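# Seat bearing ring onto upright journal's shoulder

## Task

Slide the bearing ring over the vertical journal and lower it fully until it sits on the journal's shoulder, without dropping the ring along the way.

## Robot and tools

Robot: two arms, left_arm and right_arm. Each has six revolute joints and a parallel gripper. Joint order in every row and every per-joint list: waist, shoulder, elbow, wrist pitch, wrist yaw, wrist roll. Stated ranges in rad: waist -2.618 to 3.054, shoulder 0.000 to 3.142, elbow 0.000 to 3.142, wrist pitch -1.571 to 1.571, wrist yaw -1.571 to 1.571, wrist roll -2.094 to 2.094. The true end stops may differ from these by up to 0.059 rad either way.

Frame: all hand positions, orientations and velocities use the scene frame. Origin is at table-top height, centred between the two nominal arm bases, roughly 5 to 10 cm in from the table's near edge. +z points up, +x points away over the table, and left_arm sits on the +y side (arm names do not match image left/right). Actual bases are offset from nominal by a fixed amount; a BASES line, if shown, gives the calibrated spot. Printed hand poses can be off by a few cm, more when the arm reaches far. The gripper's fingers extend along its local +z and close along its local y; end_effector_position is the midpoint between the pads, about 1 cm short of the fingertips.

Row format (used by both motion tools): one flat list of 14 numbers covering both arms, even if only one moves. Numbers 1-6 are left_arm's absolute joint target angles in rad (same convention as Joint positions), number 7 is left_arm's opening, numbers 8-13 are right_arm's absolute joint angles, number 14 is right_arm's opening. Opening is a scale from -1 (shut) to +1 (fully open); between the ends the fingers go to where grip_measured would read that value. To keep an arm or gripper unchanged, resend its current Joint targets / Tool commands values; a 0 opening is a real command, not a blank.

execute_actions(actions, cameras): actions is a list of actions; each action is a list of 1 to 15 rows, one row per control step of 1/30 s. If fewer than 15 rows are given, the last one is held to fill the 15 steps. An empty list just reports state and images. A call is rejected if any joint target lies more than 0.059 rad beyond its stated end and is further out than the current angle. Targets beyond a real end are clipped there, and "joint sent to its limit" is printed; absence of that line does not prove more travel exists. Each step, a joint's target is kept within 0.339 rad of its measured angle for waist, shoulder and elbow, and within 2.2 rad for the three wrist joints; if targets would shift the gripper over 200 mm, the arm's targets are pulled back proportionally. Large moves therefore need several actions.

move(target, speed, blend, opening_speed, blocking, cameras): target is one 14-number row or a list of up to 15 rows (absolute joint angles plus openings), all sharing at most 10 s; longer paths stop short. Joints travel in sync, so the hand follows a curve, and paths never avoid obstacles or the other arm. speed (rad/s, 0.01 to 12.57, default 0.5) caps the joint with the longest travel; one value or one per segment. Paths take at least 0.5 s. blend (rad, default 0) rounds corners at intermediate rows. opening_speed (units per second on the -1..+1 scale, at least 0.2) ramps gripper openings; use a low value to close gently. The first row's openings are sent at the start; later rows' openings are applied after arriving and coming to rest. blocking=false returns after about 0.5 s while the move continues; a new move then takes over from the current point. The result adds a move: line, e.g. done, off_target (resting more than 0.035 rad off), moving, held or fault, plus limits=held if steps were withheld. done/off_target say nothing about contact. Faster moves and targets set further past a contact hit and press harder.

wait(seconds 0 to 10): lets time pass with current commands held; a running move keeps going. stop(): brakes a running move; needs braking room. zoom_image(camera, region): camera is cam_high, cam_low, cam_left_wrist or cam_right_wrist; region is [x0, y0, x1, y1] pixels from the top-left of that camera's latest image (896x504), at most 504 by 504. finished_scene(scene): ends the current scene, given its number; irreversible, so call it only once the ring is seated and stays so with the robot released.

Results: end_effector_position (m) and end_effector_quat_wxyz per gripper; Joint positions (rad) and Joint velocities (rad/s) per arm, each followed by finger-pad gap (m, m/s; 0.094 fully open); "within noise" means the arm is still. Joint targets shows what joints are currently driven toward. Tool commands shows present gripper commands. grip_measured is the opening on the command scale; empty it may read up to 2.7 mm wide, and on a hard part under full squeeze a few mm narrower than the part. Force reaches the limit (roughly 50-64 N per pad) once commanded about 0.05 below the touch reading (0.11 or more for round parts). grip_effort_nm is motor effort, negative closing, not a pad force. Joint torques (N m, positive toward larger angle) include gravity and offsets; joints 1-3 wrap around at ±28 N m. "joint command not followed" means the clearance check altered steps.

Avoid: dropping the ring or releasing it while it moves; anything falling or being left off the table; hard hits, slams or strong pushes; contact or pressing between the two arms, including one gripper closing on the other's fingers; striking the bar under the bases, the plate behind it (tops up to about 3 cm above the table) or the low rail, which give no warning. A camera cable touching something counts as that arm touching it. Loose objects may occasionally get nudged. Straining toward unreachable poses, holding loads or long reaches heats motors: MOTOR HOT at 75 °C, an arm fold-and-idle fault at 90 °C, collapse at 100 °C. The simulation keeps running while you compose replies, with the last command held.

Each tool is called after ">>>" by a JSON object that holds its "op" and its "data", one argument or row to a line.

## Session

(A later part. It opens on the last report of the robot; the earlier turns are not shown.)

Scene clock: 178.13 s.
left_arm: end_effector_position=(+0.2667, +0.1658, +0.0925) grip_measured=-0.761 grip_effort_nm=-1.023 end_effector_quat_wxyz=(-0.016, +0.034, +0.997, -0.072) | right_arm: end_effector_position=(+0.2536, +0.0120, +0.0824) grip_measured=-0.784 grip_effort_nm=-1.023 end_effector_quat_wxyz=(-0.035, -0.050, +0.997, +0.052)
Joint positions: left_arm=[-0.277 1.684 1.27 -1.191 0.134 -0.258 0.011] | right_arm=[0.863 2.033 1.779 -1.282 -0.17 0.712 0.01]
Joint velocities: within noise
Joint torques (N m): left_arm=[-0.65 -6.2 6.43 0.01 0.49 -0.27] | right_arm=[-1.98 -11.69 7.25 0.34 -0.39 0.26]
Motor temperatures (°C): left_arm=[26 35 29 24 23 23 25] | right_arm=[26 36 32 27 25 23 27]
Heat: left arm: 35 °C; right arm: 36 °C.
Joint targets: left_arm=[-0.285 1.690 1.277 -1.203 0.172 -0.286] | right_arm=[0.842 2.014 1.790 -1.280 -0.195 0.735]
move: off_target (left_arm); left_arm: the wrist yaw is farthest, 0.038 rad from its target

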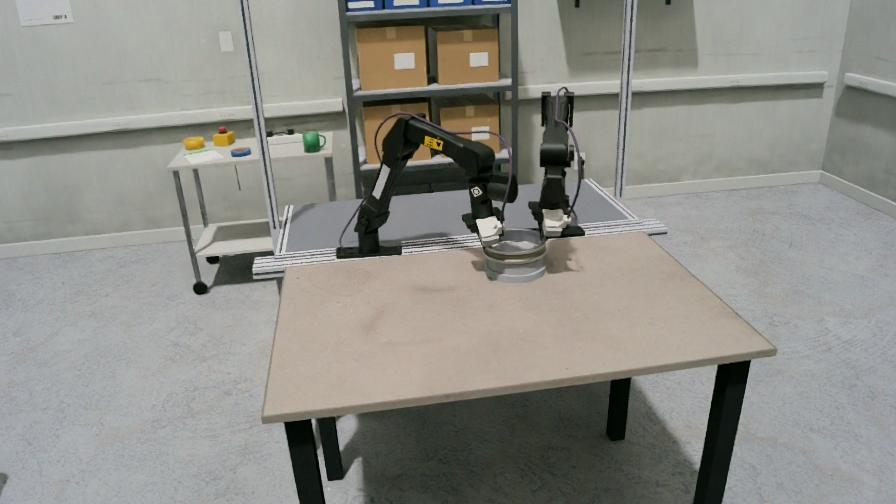

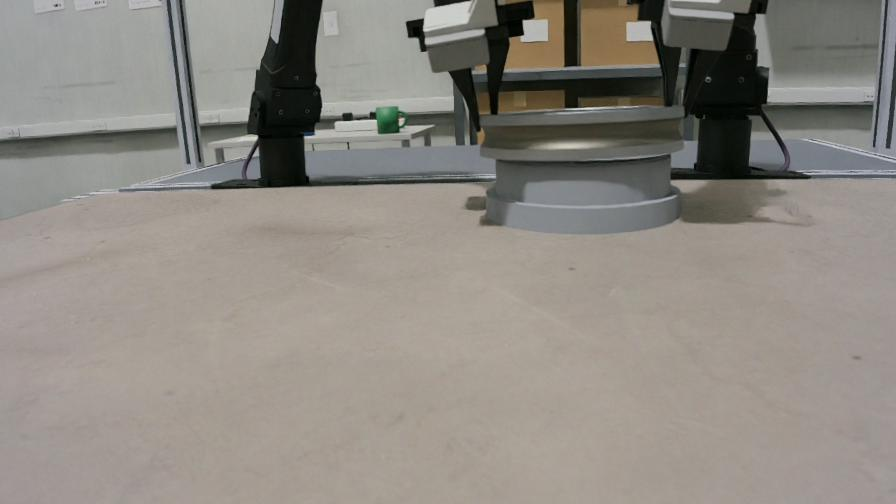

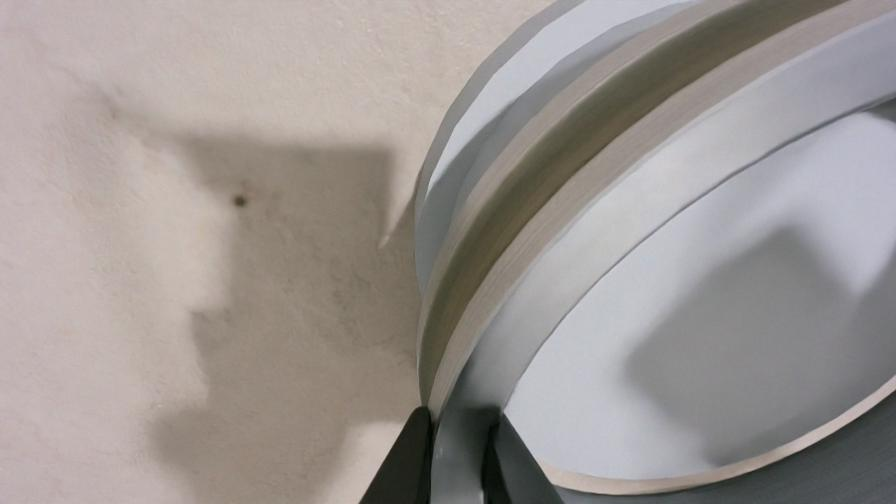

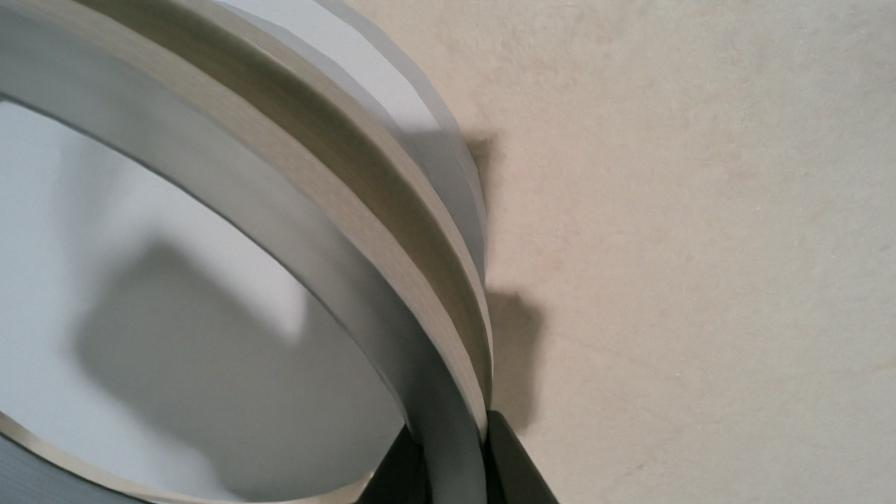

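>>> {"op": "move", "data": {
  "target": [-0.262,1.714,1.266,-1.167,0.178,-0.280,-0.97,0.834,2.031,1.833,-1.285,-0.21,0.73,-0.97],
  "speed": 0.06
}}

>>> {"op": "zoom_image", "data": {
  "camera": "cam_low",
  "region": [440, 60, 720, 250]
}}

>>> {"op": "zoom_image", "data": {
  "camera": "cam_high",
  "region": [480, 210, 560, 290]
}}

Scene clock: 205.80 s.
left_arm: end_effector_position=(+0.2711, +0.1663, +0.0861) grip_measured=-0.761 grip_effort_nm=-1.018 end_effector_quat_wxyz=(-0.018, +0.032, +0.997, -0.072) | right_arm: end_effector_position=(+0.2561, +0.0128, +0.0778) grip_measured=-0.784 grip_effort_nm=-1.023 end_effector_quat_wxyz=(-0.042, -0.048, +0.997, +0.054)
Joint positions: left_arm=[-0.27 1.704 1.266 -1.17 0.135 -0.256 0.011] | right_arm=[0.855 2.05 1.785 -1.278 -0.183 0.707 0.01]
Joint velocities: within noise
Joint torques (N m): left_arm=[0.61 -6.16 5.78 0.11 0.53 -0.25] | right_arm=[-1.94 -11.78 10.73 0.25 -0.41 0.25]
Motor temperatures (°C): left_arm=[26 32 29 23 23 23 26] | right_arm=[26 39 30 27 25 23 27]
Heat: left arm: 32 °C; right arm: 39 °C.
Joint targets: left_arm=[-0.262 1.714 1.266 -1.167 0.178 -0.280] | right_arm=[0.834 2.031 1.833 -1.285 -0.210 0.730]
move: off_target (left_arm, right_arm); left_arm: the wrist yaw is farthest, 0.043 rad from its target; right_arm: the elbow is farthest, 0.048 rad from its target

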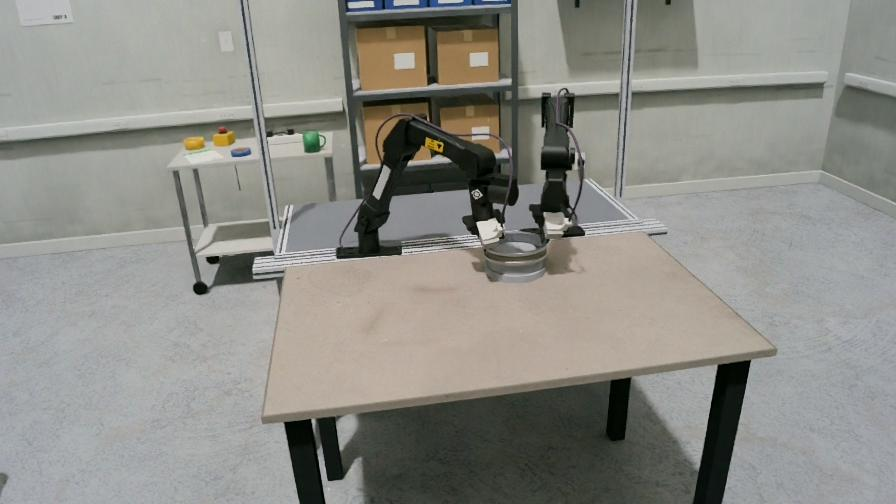

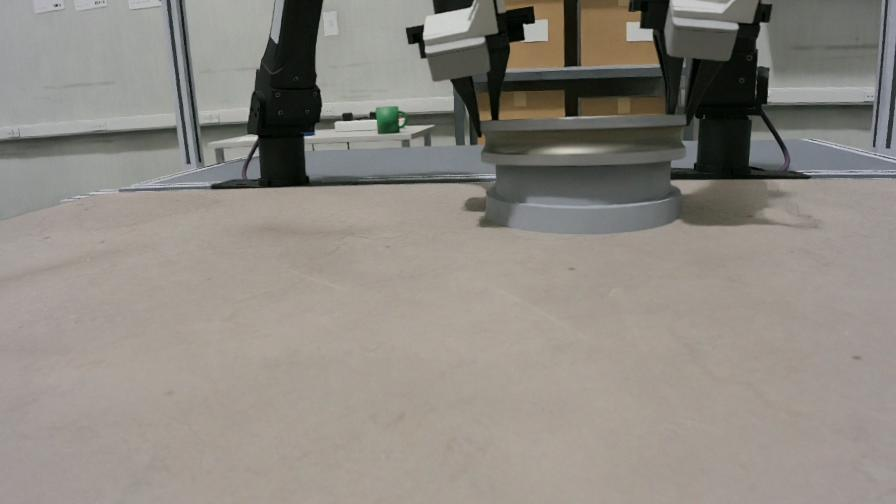

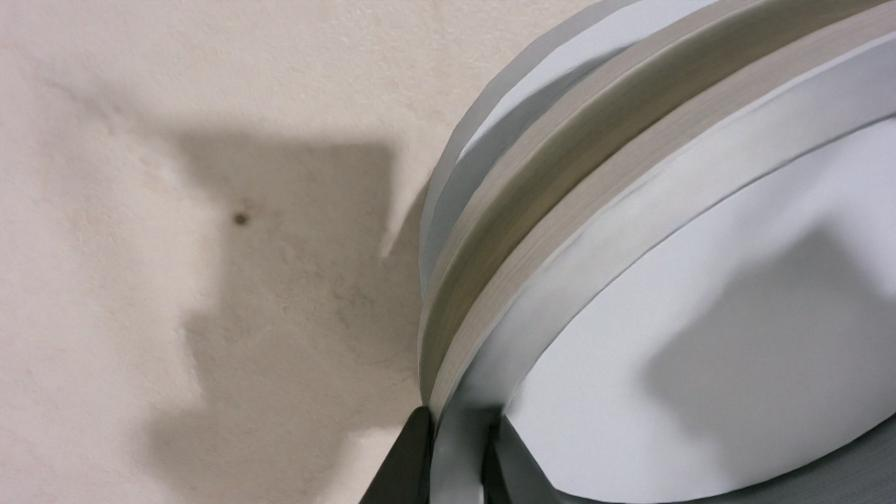

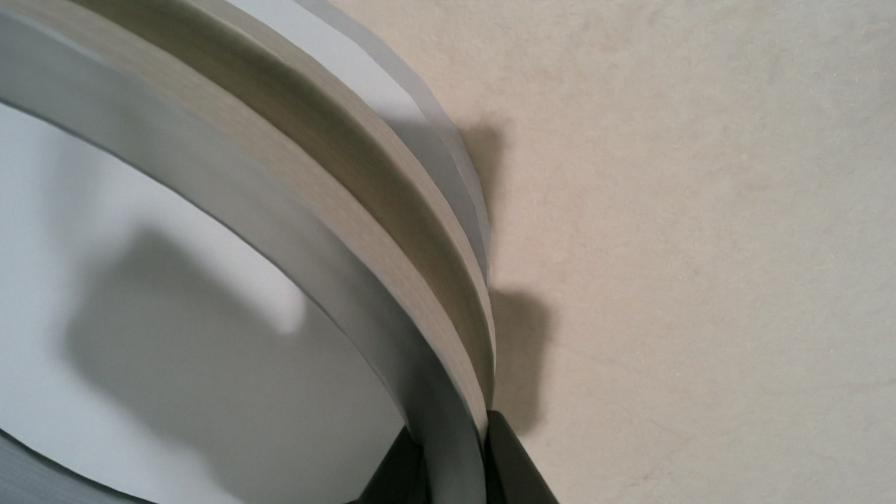

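Scaled by 1.800 from the camera's 896x504 image, which has a finer 1280x720 frame.

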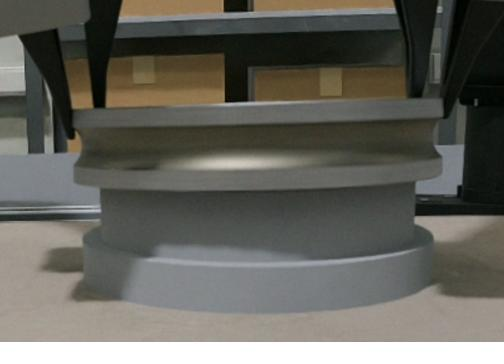

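Scaled by 6.300 from the camera's 896x504 image, which has a finer 1280x720 frame.

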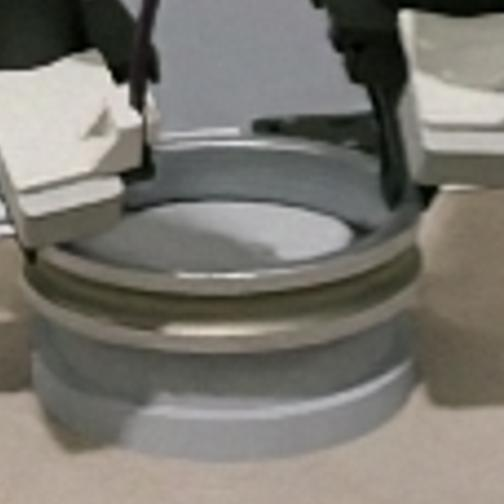

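>>> {"op": "move", "data": {
  "target": [-0.246,1.774,1.392,-1.27,0.20,-0.265,-0.97,0.808,2.083,1.915,-1.367,-0.265,0.705,-0.97],
  "speed": 0.08
}}

>>> {"op": "zoom_image", "data": {
  "camera": "cam_low",
  "region": [440, 60, 720, 250]
}}

>>> {"op": "zoom_image", "data": {
  "camera": "cam_high",
  "region": [480, 210, 560, 290]
}}

Scene clock: 237.90 s.
left_arm: end_effector_position=(+0.2730, +0.1680, +0.0883) grip_measured=-0.796 grip_effort_nm=-1.018 end_effector_quat_wxyz=(-0.049, +0.025, +0.996, -0.072) | right_arm: end_effector_position=(+0.2567, +0.0133, +0.0799) grip_measured=-0.786 grip_effort_nm=-1.023 end_effector_quat_wxyz=(-0.076, -0.043, +0.995, +0.058)
Joint positions: left_arm=[-0.253 1.765 1.34 -1.246 0.151 -0.249 0.01] | right_arm=[0.832 2.102 1.864 -1.355 -0.234 0.686 0.01]
Joint velocities: within noise
Joint torques (N m): left_arm=[0.38 -6.68 10.32 -0.22 0.62 -0.17] | right_arm=[-2.3 -12.19 10.89 0.11 -0.47 0.2]
Motor temperatures (°C): left_arm=[26 33 30 23 23 23 26] | right_arm=[26 40 32 27 25 23 27]
Heat: left arm: 33 °C; right arm: 40 °C.
Joint targets: left_arm=[-0.246 1.774 1.392 -1.270 0.200 -0.265] | right_arm=[0.808 2.083 1.915 -1.367 -0.265 0.705]
move: off_target (left_arm, right_arm); left_arm: the elbow is farthest, 0.052 rad from its target; right_arm: the elbow is farthest, 0.051 rad from its target

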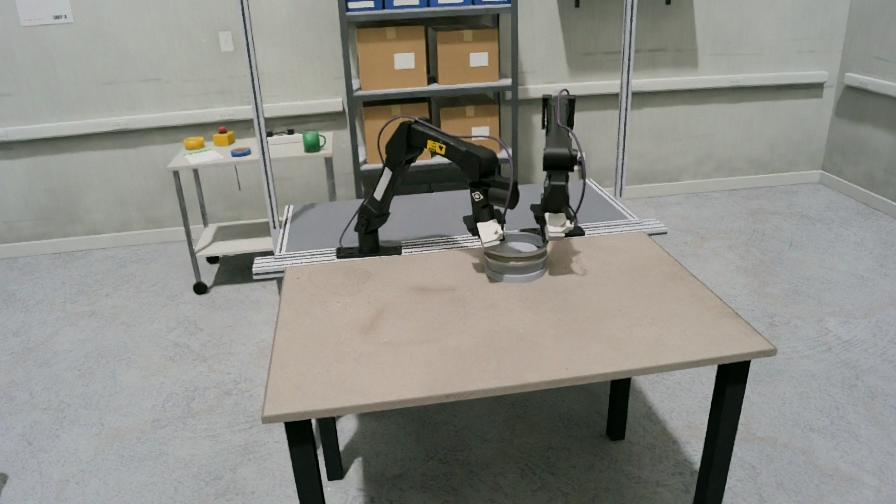

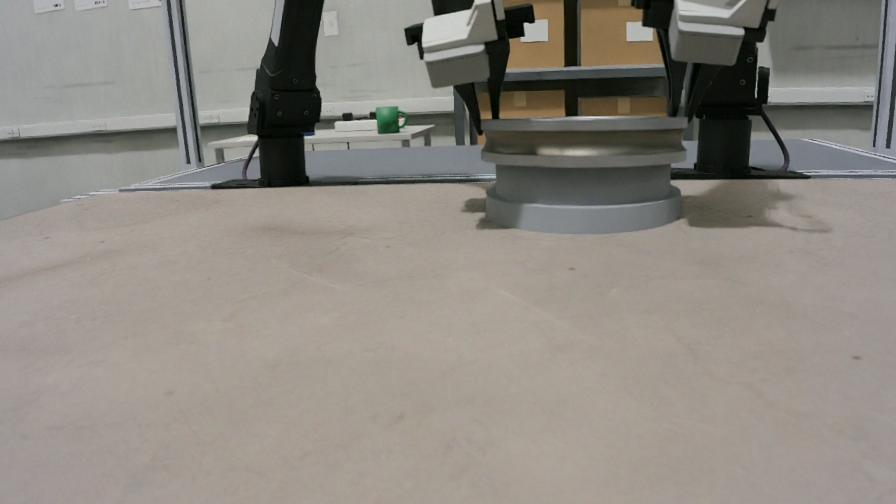

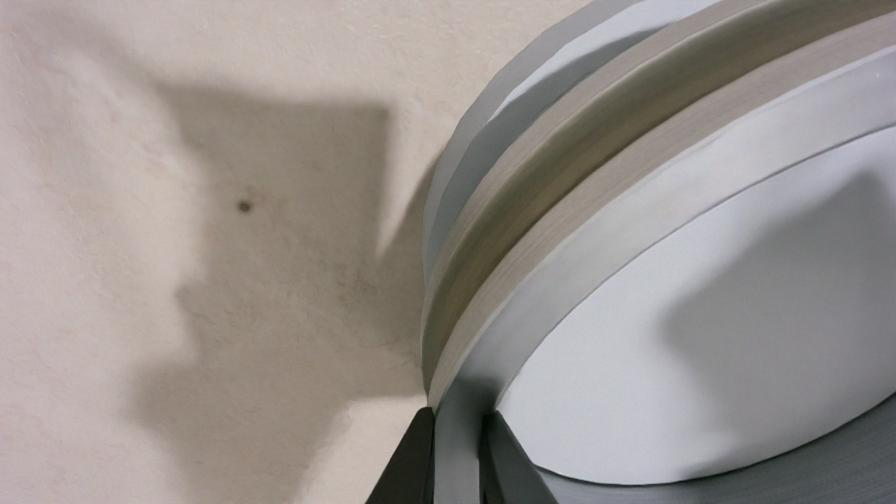

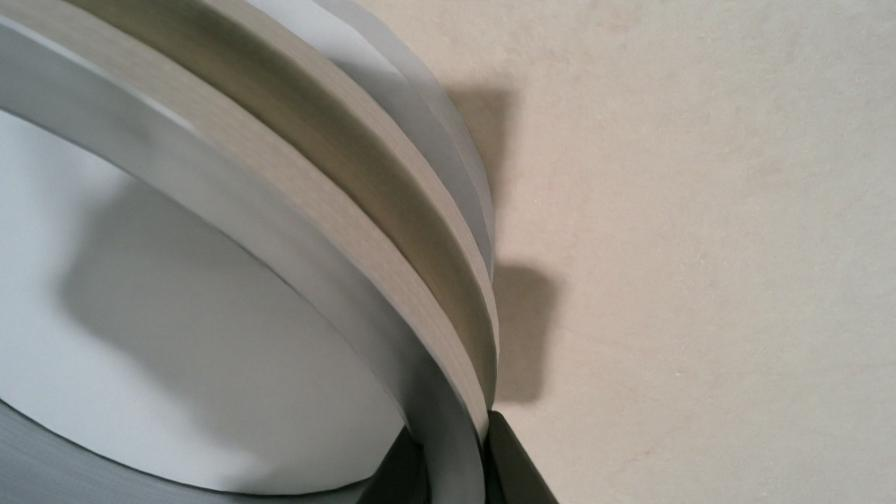

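Scaled by 1.800 from the camera's 896x504 image, which has a finer 1280x720 frame.

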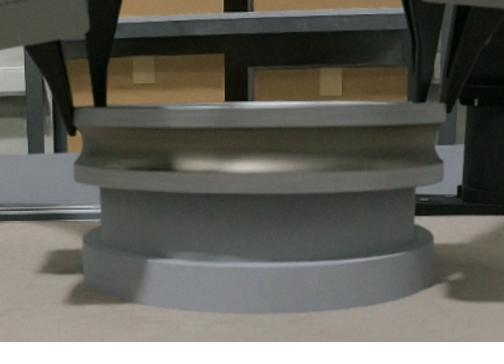

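Scaled by 6.300 from the camera's 896x504 image, which has a finer 1280x720 frame.

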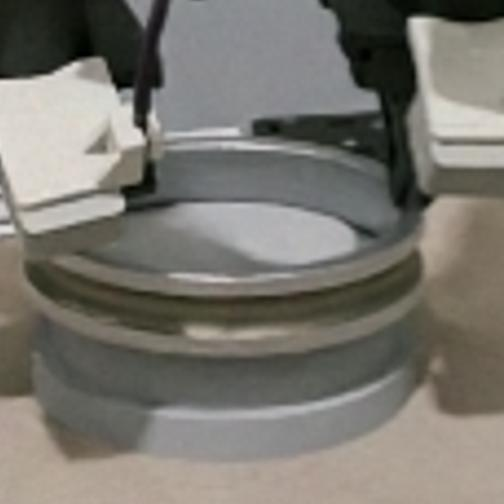

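>>> {"op": "move", "data": {
  "target": [-0.241,1.7905,1.42,-1.28,0.20,-0.26,-0.97,0.799,2.0985,1.946,-1.383,-0.265,0.696,-0.97],
  "speed": 0.05
}}

>>> {"op": "zoom_image", "data": {
  "camera": "cam_low",
  "region": [440, 60, 720, 250]
}}

>>> {"op": "zoom_image", "data": {
  "camera": "cam_high",
  "region": [480, 210, 560, 290]
}}

Scene clock: 253.80 s.
left_arm: end_effector_position=(+0.2744, +0.1682, +0.0900) grip_measured=-0.796 grip_effort_nm=-1.018 end_effector_quat_wxyz=(-0.056, +0.024, +0.996, -0.072) | right_arm: end_effector_position=(+0.2576, +0.0133, +0.0817) grip_measured=-0.786 grip_effort_nm=-1.028 end_effector_quat_wxyz=(-0.082, -0.044, +0.994, +0.057)
Joint positions: left_arm=[-0.249 1.782 1.366 -1.269 0.154 -0.245 0.01] | right_arm=[0.827 2.117 1.893 -1.381 -0.242 0.678 0.01]
Joint velocities: within noise
Joint torques (N m): left_arm=[0.57 -6.94 10.61 -0.14 0.56 -0.15] | right_arm=[-2.73 -12.31 11.04 0.18 -0.4 0.19]
Motor temperatures (°C): left_arm=[26 34 32 23 23 23 26] | right_arm=[26 38 32 27 25 23 28]
Heat: left arm: 34 °C; right arm: 38 °C.
Joint targets: left_arm=[-0.241 1.790 1.420 -1.280 0.200 -0.260] | right_arm=[0.799 2.098 1.946 -1.383 -0.265 0.696]
move: off_target (left_arm, right_arm); left_arm: the elbow is farthest, 0.054 rad from its target; right_arm: the elbow is farthest, 0.053 rad from its target

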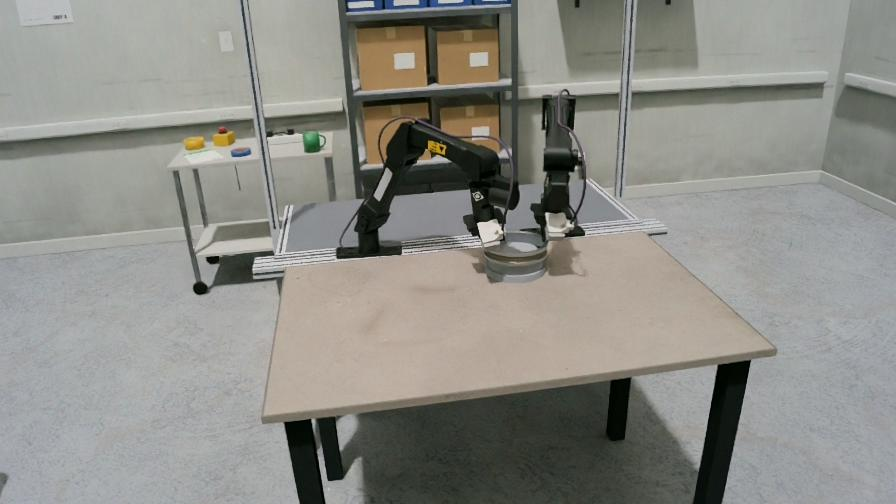

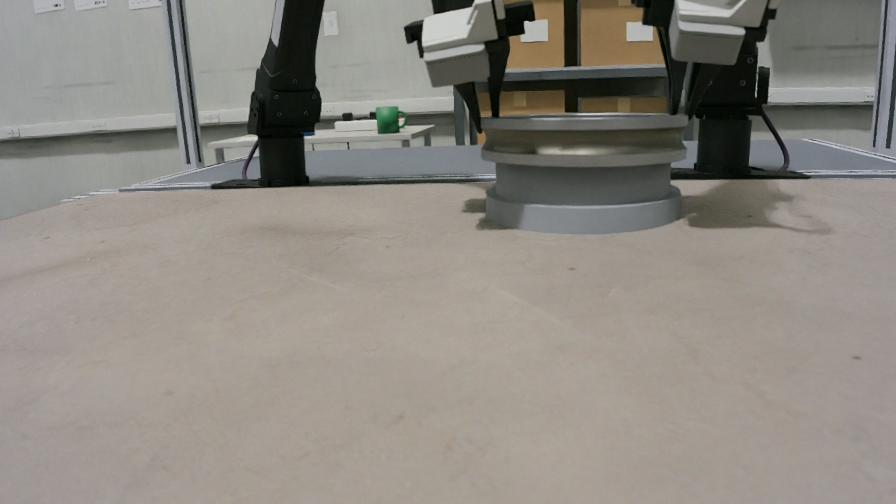

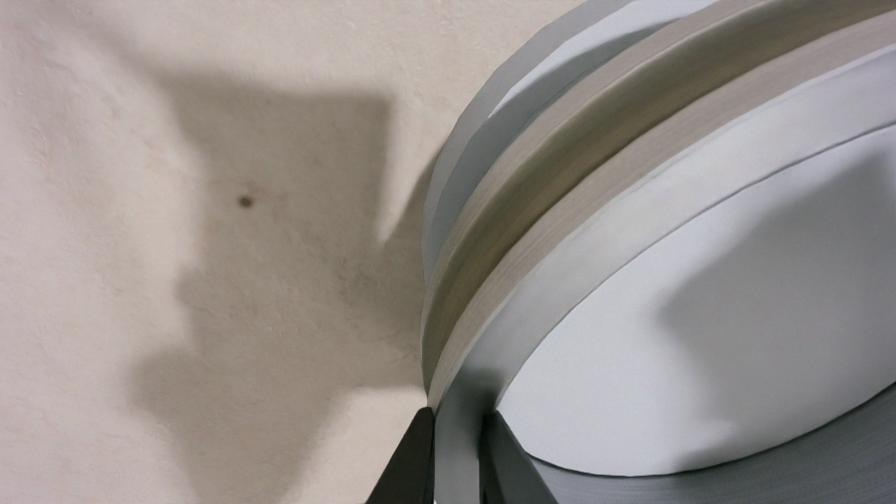

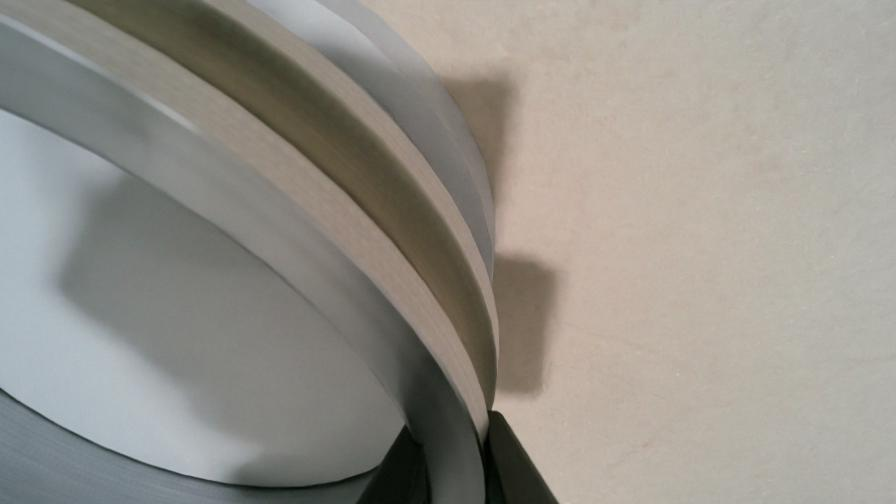

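Scaled by 1.800 from the camera's 896x504 image, which has a finer 1280x720 frame.

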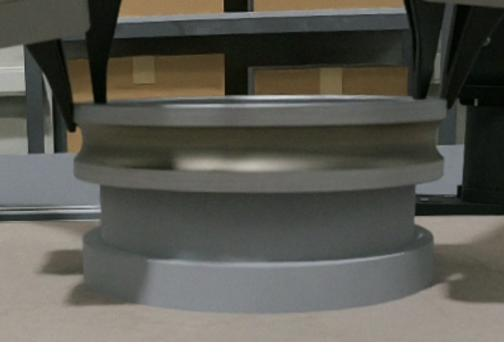

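Scaled by 6.300 from the camera's 896x504 image, which has a finer 1280x720 frame.

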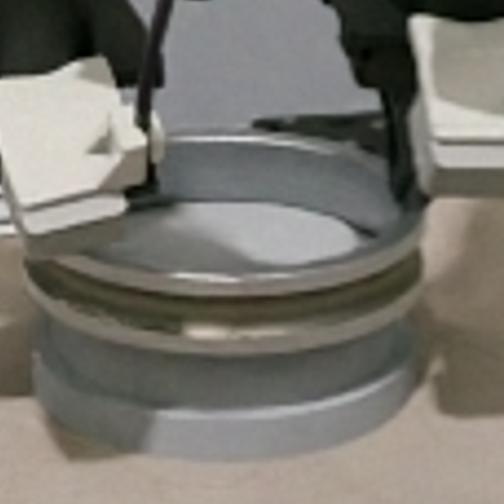

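>>> {"op": "move", "data": {
  "target": [-0.237,1.8065,1.44,-1.28,0.20,-0.255,-0.97,0.790,2.112,1.962,-1.383,-0.265,0.687,-0.97],
  "speed": 0.05
}}

>>> {"op": "zoom_image", "data": {
  "camera": "cam_low",
  "region": [440, 60, 720, 250]
}}

>>> {"op": "zoom_image", "data": {
  "camera": "cam_high",
  "region": [480, 210, 560, 290]
}}

Scene clock: 270.03 s.
left_arm: end_effector_position=(+0.2819, +0.1665, +0.0937) grip_measured=-0.803 grip_effort_nm=-1.018 end_effector_quat_wxyz=(-0.049, +0.024, +0.996, -0.077) | right_arm: end_effector_position=(+0.2654, +0.0114, +0.0826) grip_measured=-0.787 grip_effort_nm=-1.018 end_effector_quat_wxyz=(-0.080, -0.040, +0.994, +0.060)
Joint positions: left_arm=[-0.244 1.794 1.395 -1.27 0.16 -0.241 0.009] | right_arm=[0.809 2.129 1.913 -1.386 -0.244 0.67 0.01]
Joint velocities: within noise
Joint torques (N m): left_arm=[0.49 -6.72 9.78 -0.08 0.51 -0.14] | right_arm=[-1.77 -12.16 10.66 0.23 -0.38 0.22]
Motor temperatures (°C): left_arm=[26 34 32 23 23 23 26] | right_arm=[26 40 32 27 25 23 28]
Heat: left arm: 34 °C; right arm: 40 °C.
Joint targets: left_arm=[-0.237 1.806 1.440 -1.280 0.200 -0.255] | right_arm=[0.790 2.112 1.962 -1.383 -0.265 0.687]
move: off_target (left_arm, right_arm); left_arm: the elbow is farthest, 0.045 rad from its target; right_arm: the elbow is farthest, 0.049 rad from its target

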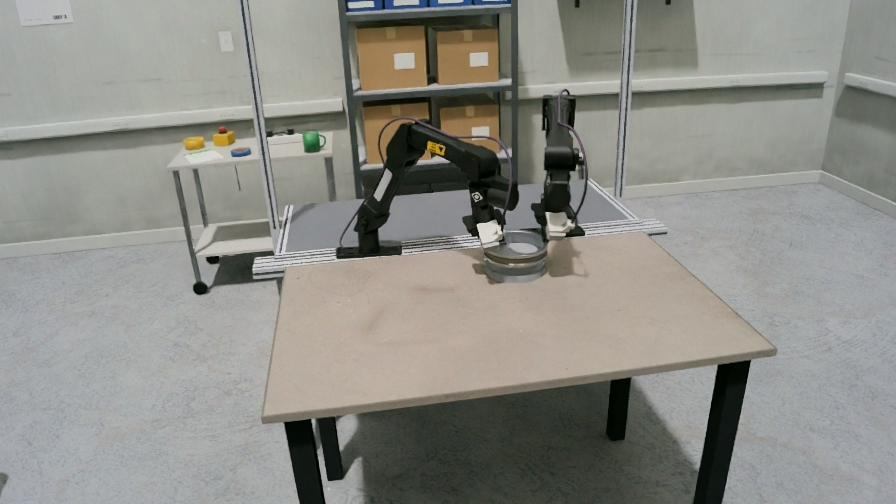

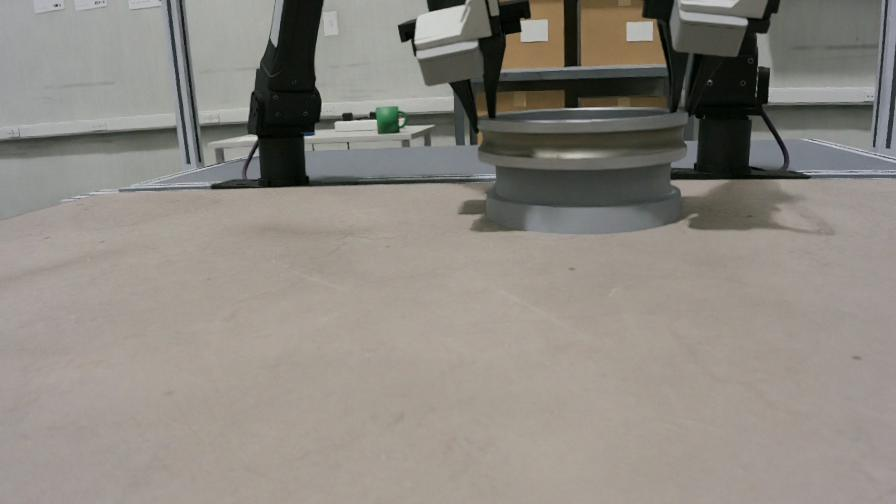

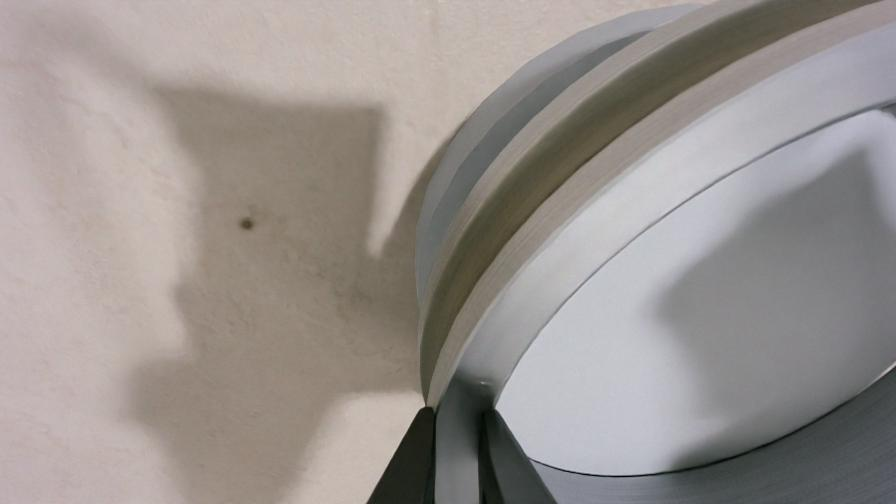

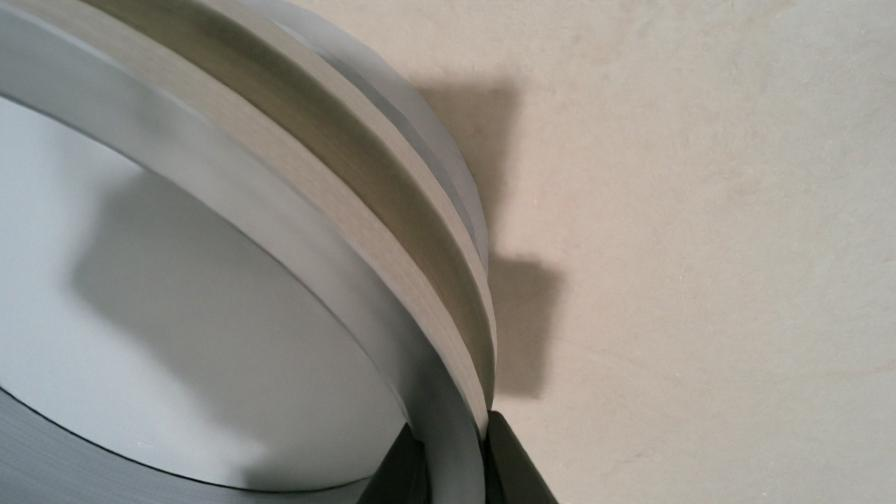

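Scaled by 1.800 from the camera's 896x504 image, which has a finer 1280x720 frame.

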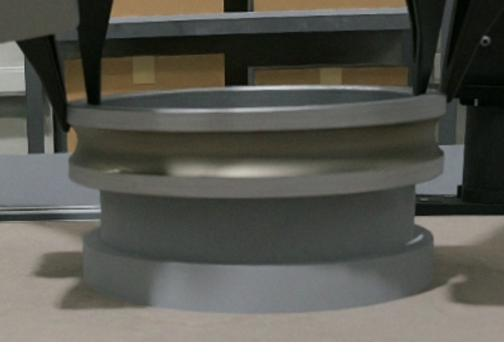

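Scaled by 6.300 from the camera's 896x504 image, which has a finer 1280x720 frame.

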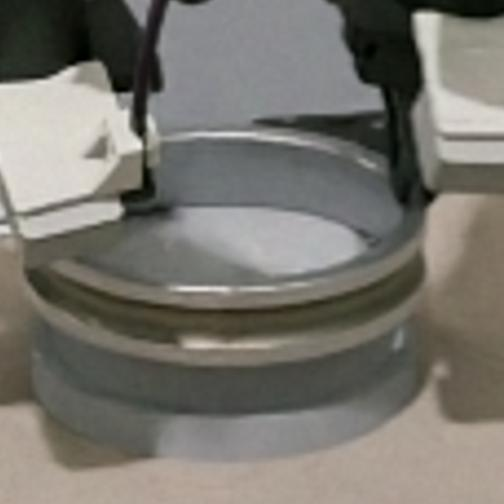

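>>> {"op": "move", "data": {
  "target": [-0.237,1.8,1.376,-1.245,0.20,-0.25,-0.97,0.808,2.108,1.893,-1.36,-0.265,0.68,-0.97],
  "speed": 0.04
}}

>>> {"op": "zoom_image", "data": {
  "camera": "cam_low",
  "region": [440, 60, 720, 250]
}}

>>> {"op": "zoom_image", "data": {
  "camera": "cam_high",
  "region": [480, 210, 560, 290]
}}

Scene clock: 298.50 s.
left_arm: end_effector_position=(+0.2832, +0.1631, +0.0928) grip_measured=-0.964 grip_effort_nm=-0.325 end_effector_quat_wxyz=(-0.048, +0.018, +0.995, -0.091) | right_arm: end_effector_position=(+0.2639, +0.0162, +0.0795) grip_measured=-0.792 grip_effort_nm=-1.018 end_effector_quat_wxyz=(-0.082, -0.037, +0.994, +0.068)
Joint positions: left_arm=[-0.238 1.793 1.387 -1.254 0.187 -0.247 0.002] | right_arm=[0.814 2.13 1.901 -1.363 -0.258 0.681 0.01]
Joint velocities: within noise
Joint torques (N m): left_arm=[-0.02 -7.15 4.93 0.04 0.24 -0.02] | right_arm=[-0.49 -12.62 5.57 0.26 -0.21 -0.01]
Motor temperatures (°C): left_arm=[26 34 32 23 23 23 26] | right_arm=[26 41 33 27 25 23 28]
Heat: left arm: 34 °C; right arm: 41 °C.
Joint targets: left_arm=[-0.237 1.800 1.376 -1.245 0.200 -0.250] | right_arm=[0.808 2.108 1.893 -1.360 -0.265 0.680]
move: done

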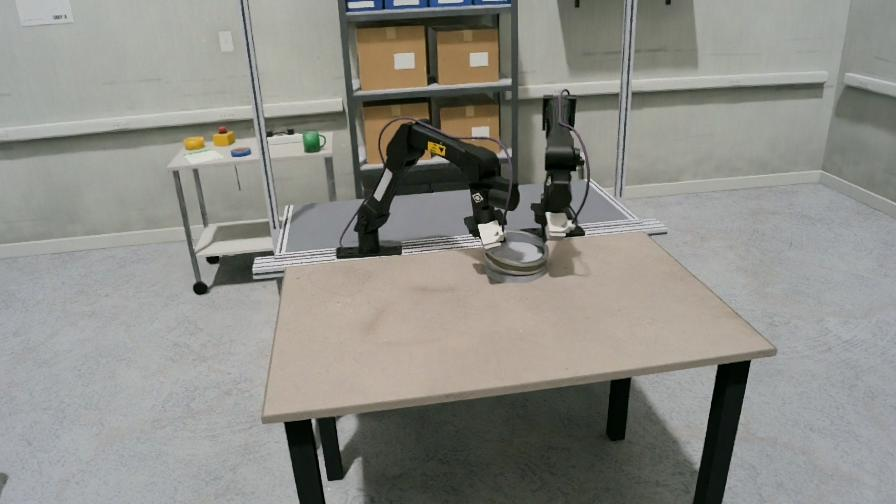

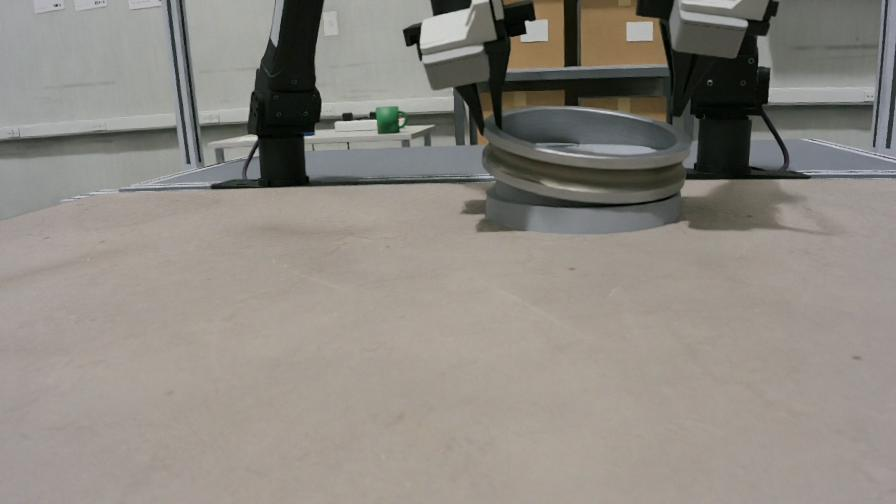

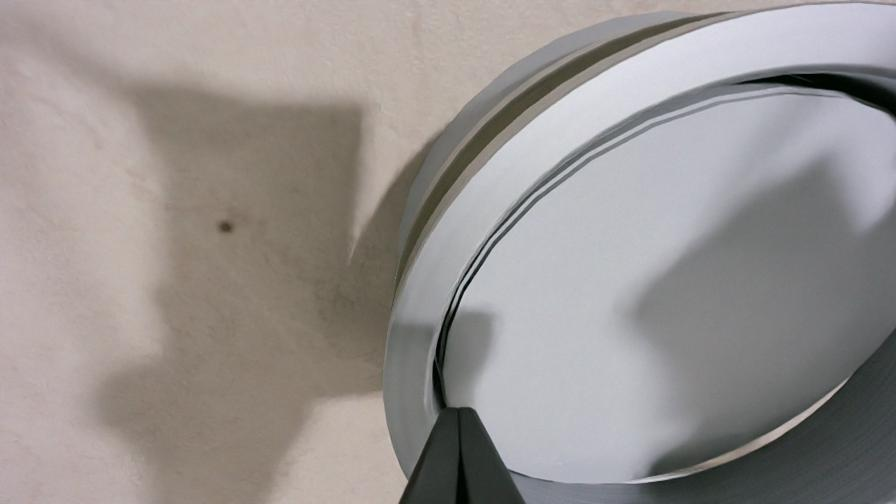

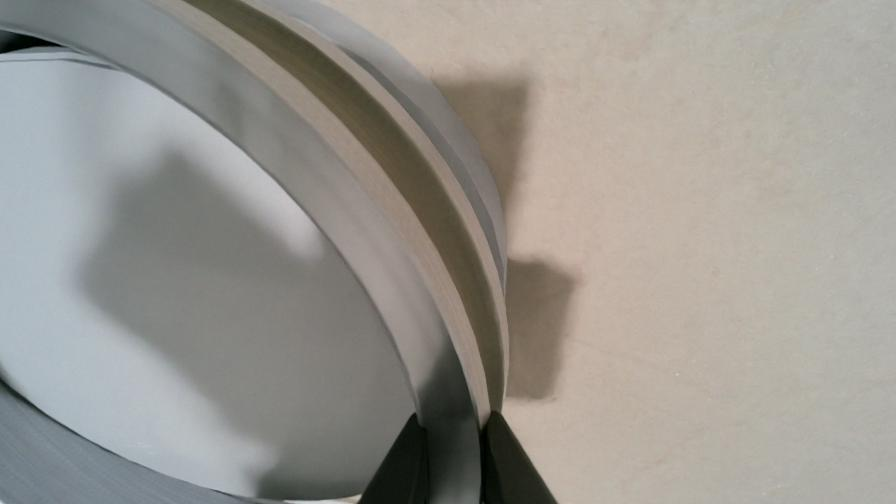

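Scaled by 1.800 from the camera's 896x504 image, which has a finer 1280x720 frame.

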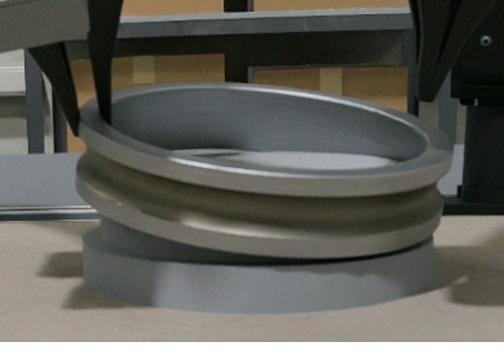

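Scaled by 6.300 from the camera's 896x504 image, which has a finer 1280x720 frame.

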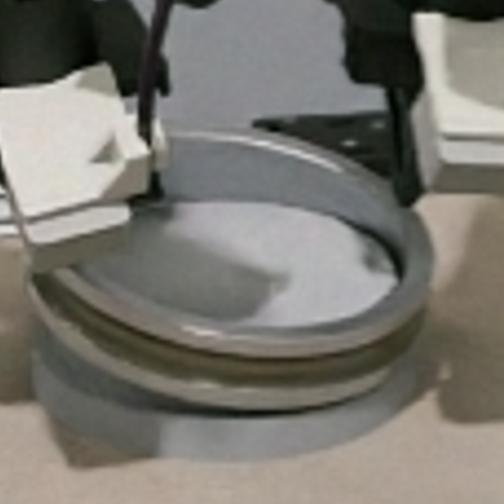

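>>> {"op": "move", "data": {
  "target": [
    [-0.238,1.793,1.42,-1.254,0.188,-0.247,-0.97,0.808,2.108,1.893,-1.36,-0.265,0.68,-0.97],
    [-0.213,1.725,1.385,-1.285,0.188,-0.222,0.0,0.808,2.108,1.893,-1.36,-0.265,0.68,-0.97]
  ],
  "speed": 0.1
}}

>>> {"op": "zoom_image", "data": {
  "camera": "cam_low",
  "region": [440, 60, 720, 250]
}}

Scene clock: 350.07 s.
left_arm: end_effector_position=(+0.2820, +0.1695, +0.1034) grip_measured=-0.002 grip_effort_nm=0.095 end_effector_quat_wxyz=(-0.036, +0.019, +0.995, -0.095) | right_arm: end_effector_position=(+0.2639, +0.0162, +0.0795) grip_measured=-0.792 grip_effort_nm=-1.023 end_effector_quat_wxyz=(-0.082, -0.037, +0.994, +0.068)
Joint positions: left_arm=[-0.219 1.756 1.387 -1.27 0.187 -0.228 0.047] | right_arm=[0.814 2.13 1.901 -1.363 -0.258 0.681 0.01]
Joint velocities: within noise
Joint torques (N m): left_arm=[0.46 -10 5.61 -0.11 0.11 0.08] | right_arm=[-0.47 -12.62 5.63 0.25 -0.23 -0.01]
Motor temperatures (°C): left_arm=[26 35 30 23 23 22 25] | right_arm=[26 41 31 26 25 23 28]
Heat: left arm: 35 °C; right arm: 41 °C.
Joint targets: left_arm=[-0.213 1.725 1.385 -1.285 0.188 -0.222] | right_arm=[0.808 2.108 1.893 -1.360 -0.265 0.680]
move: done

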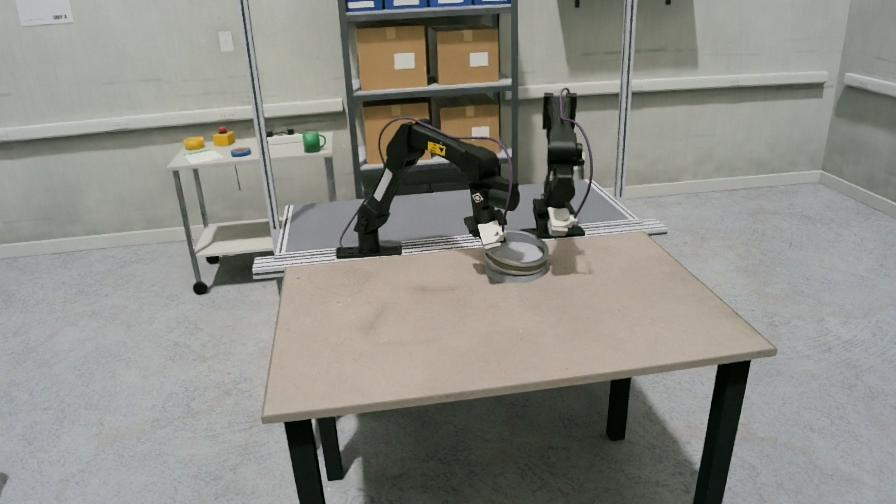

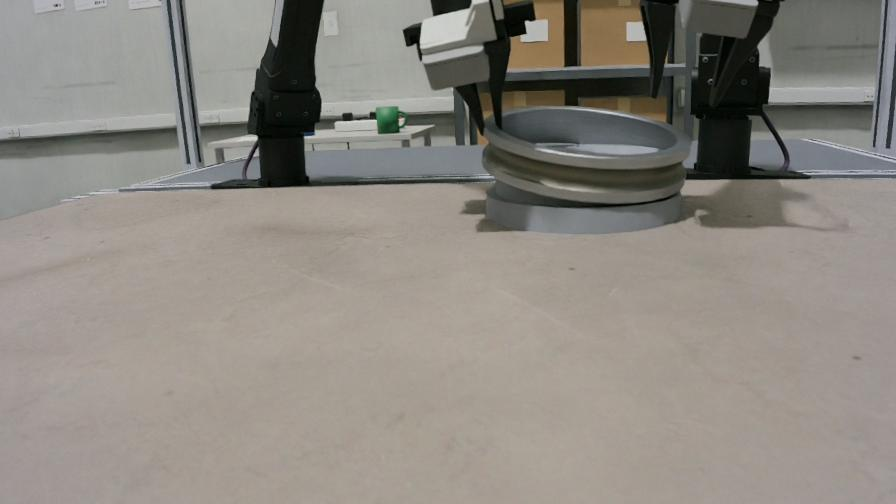

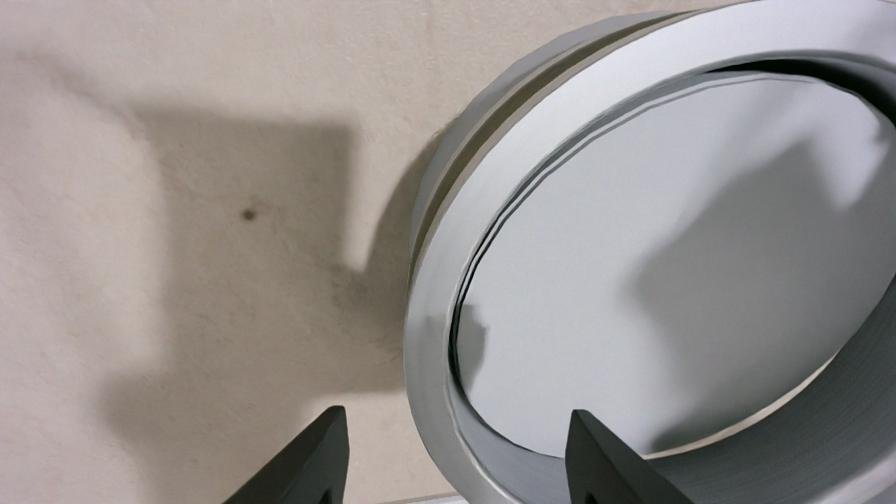

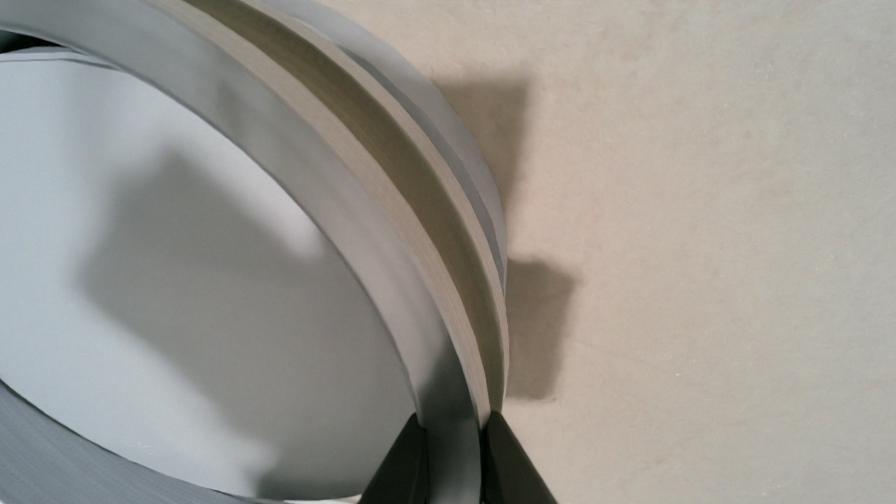

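Scaled by 1.800 from the camera's 896x504 image, which has a finer 1280x720 frame.

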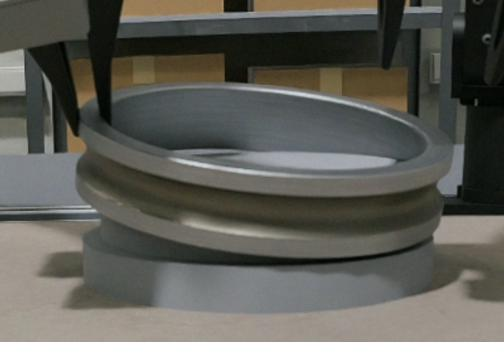

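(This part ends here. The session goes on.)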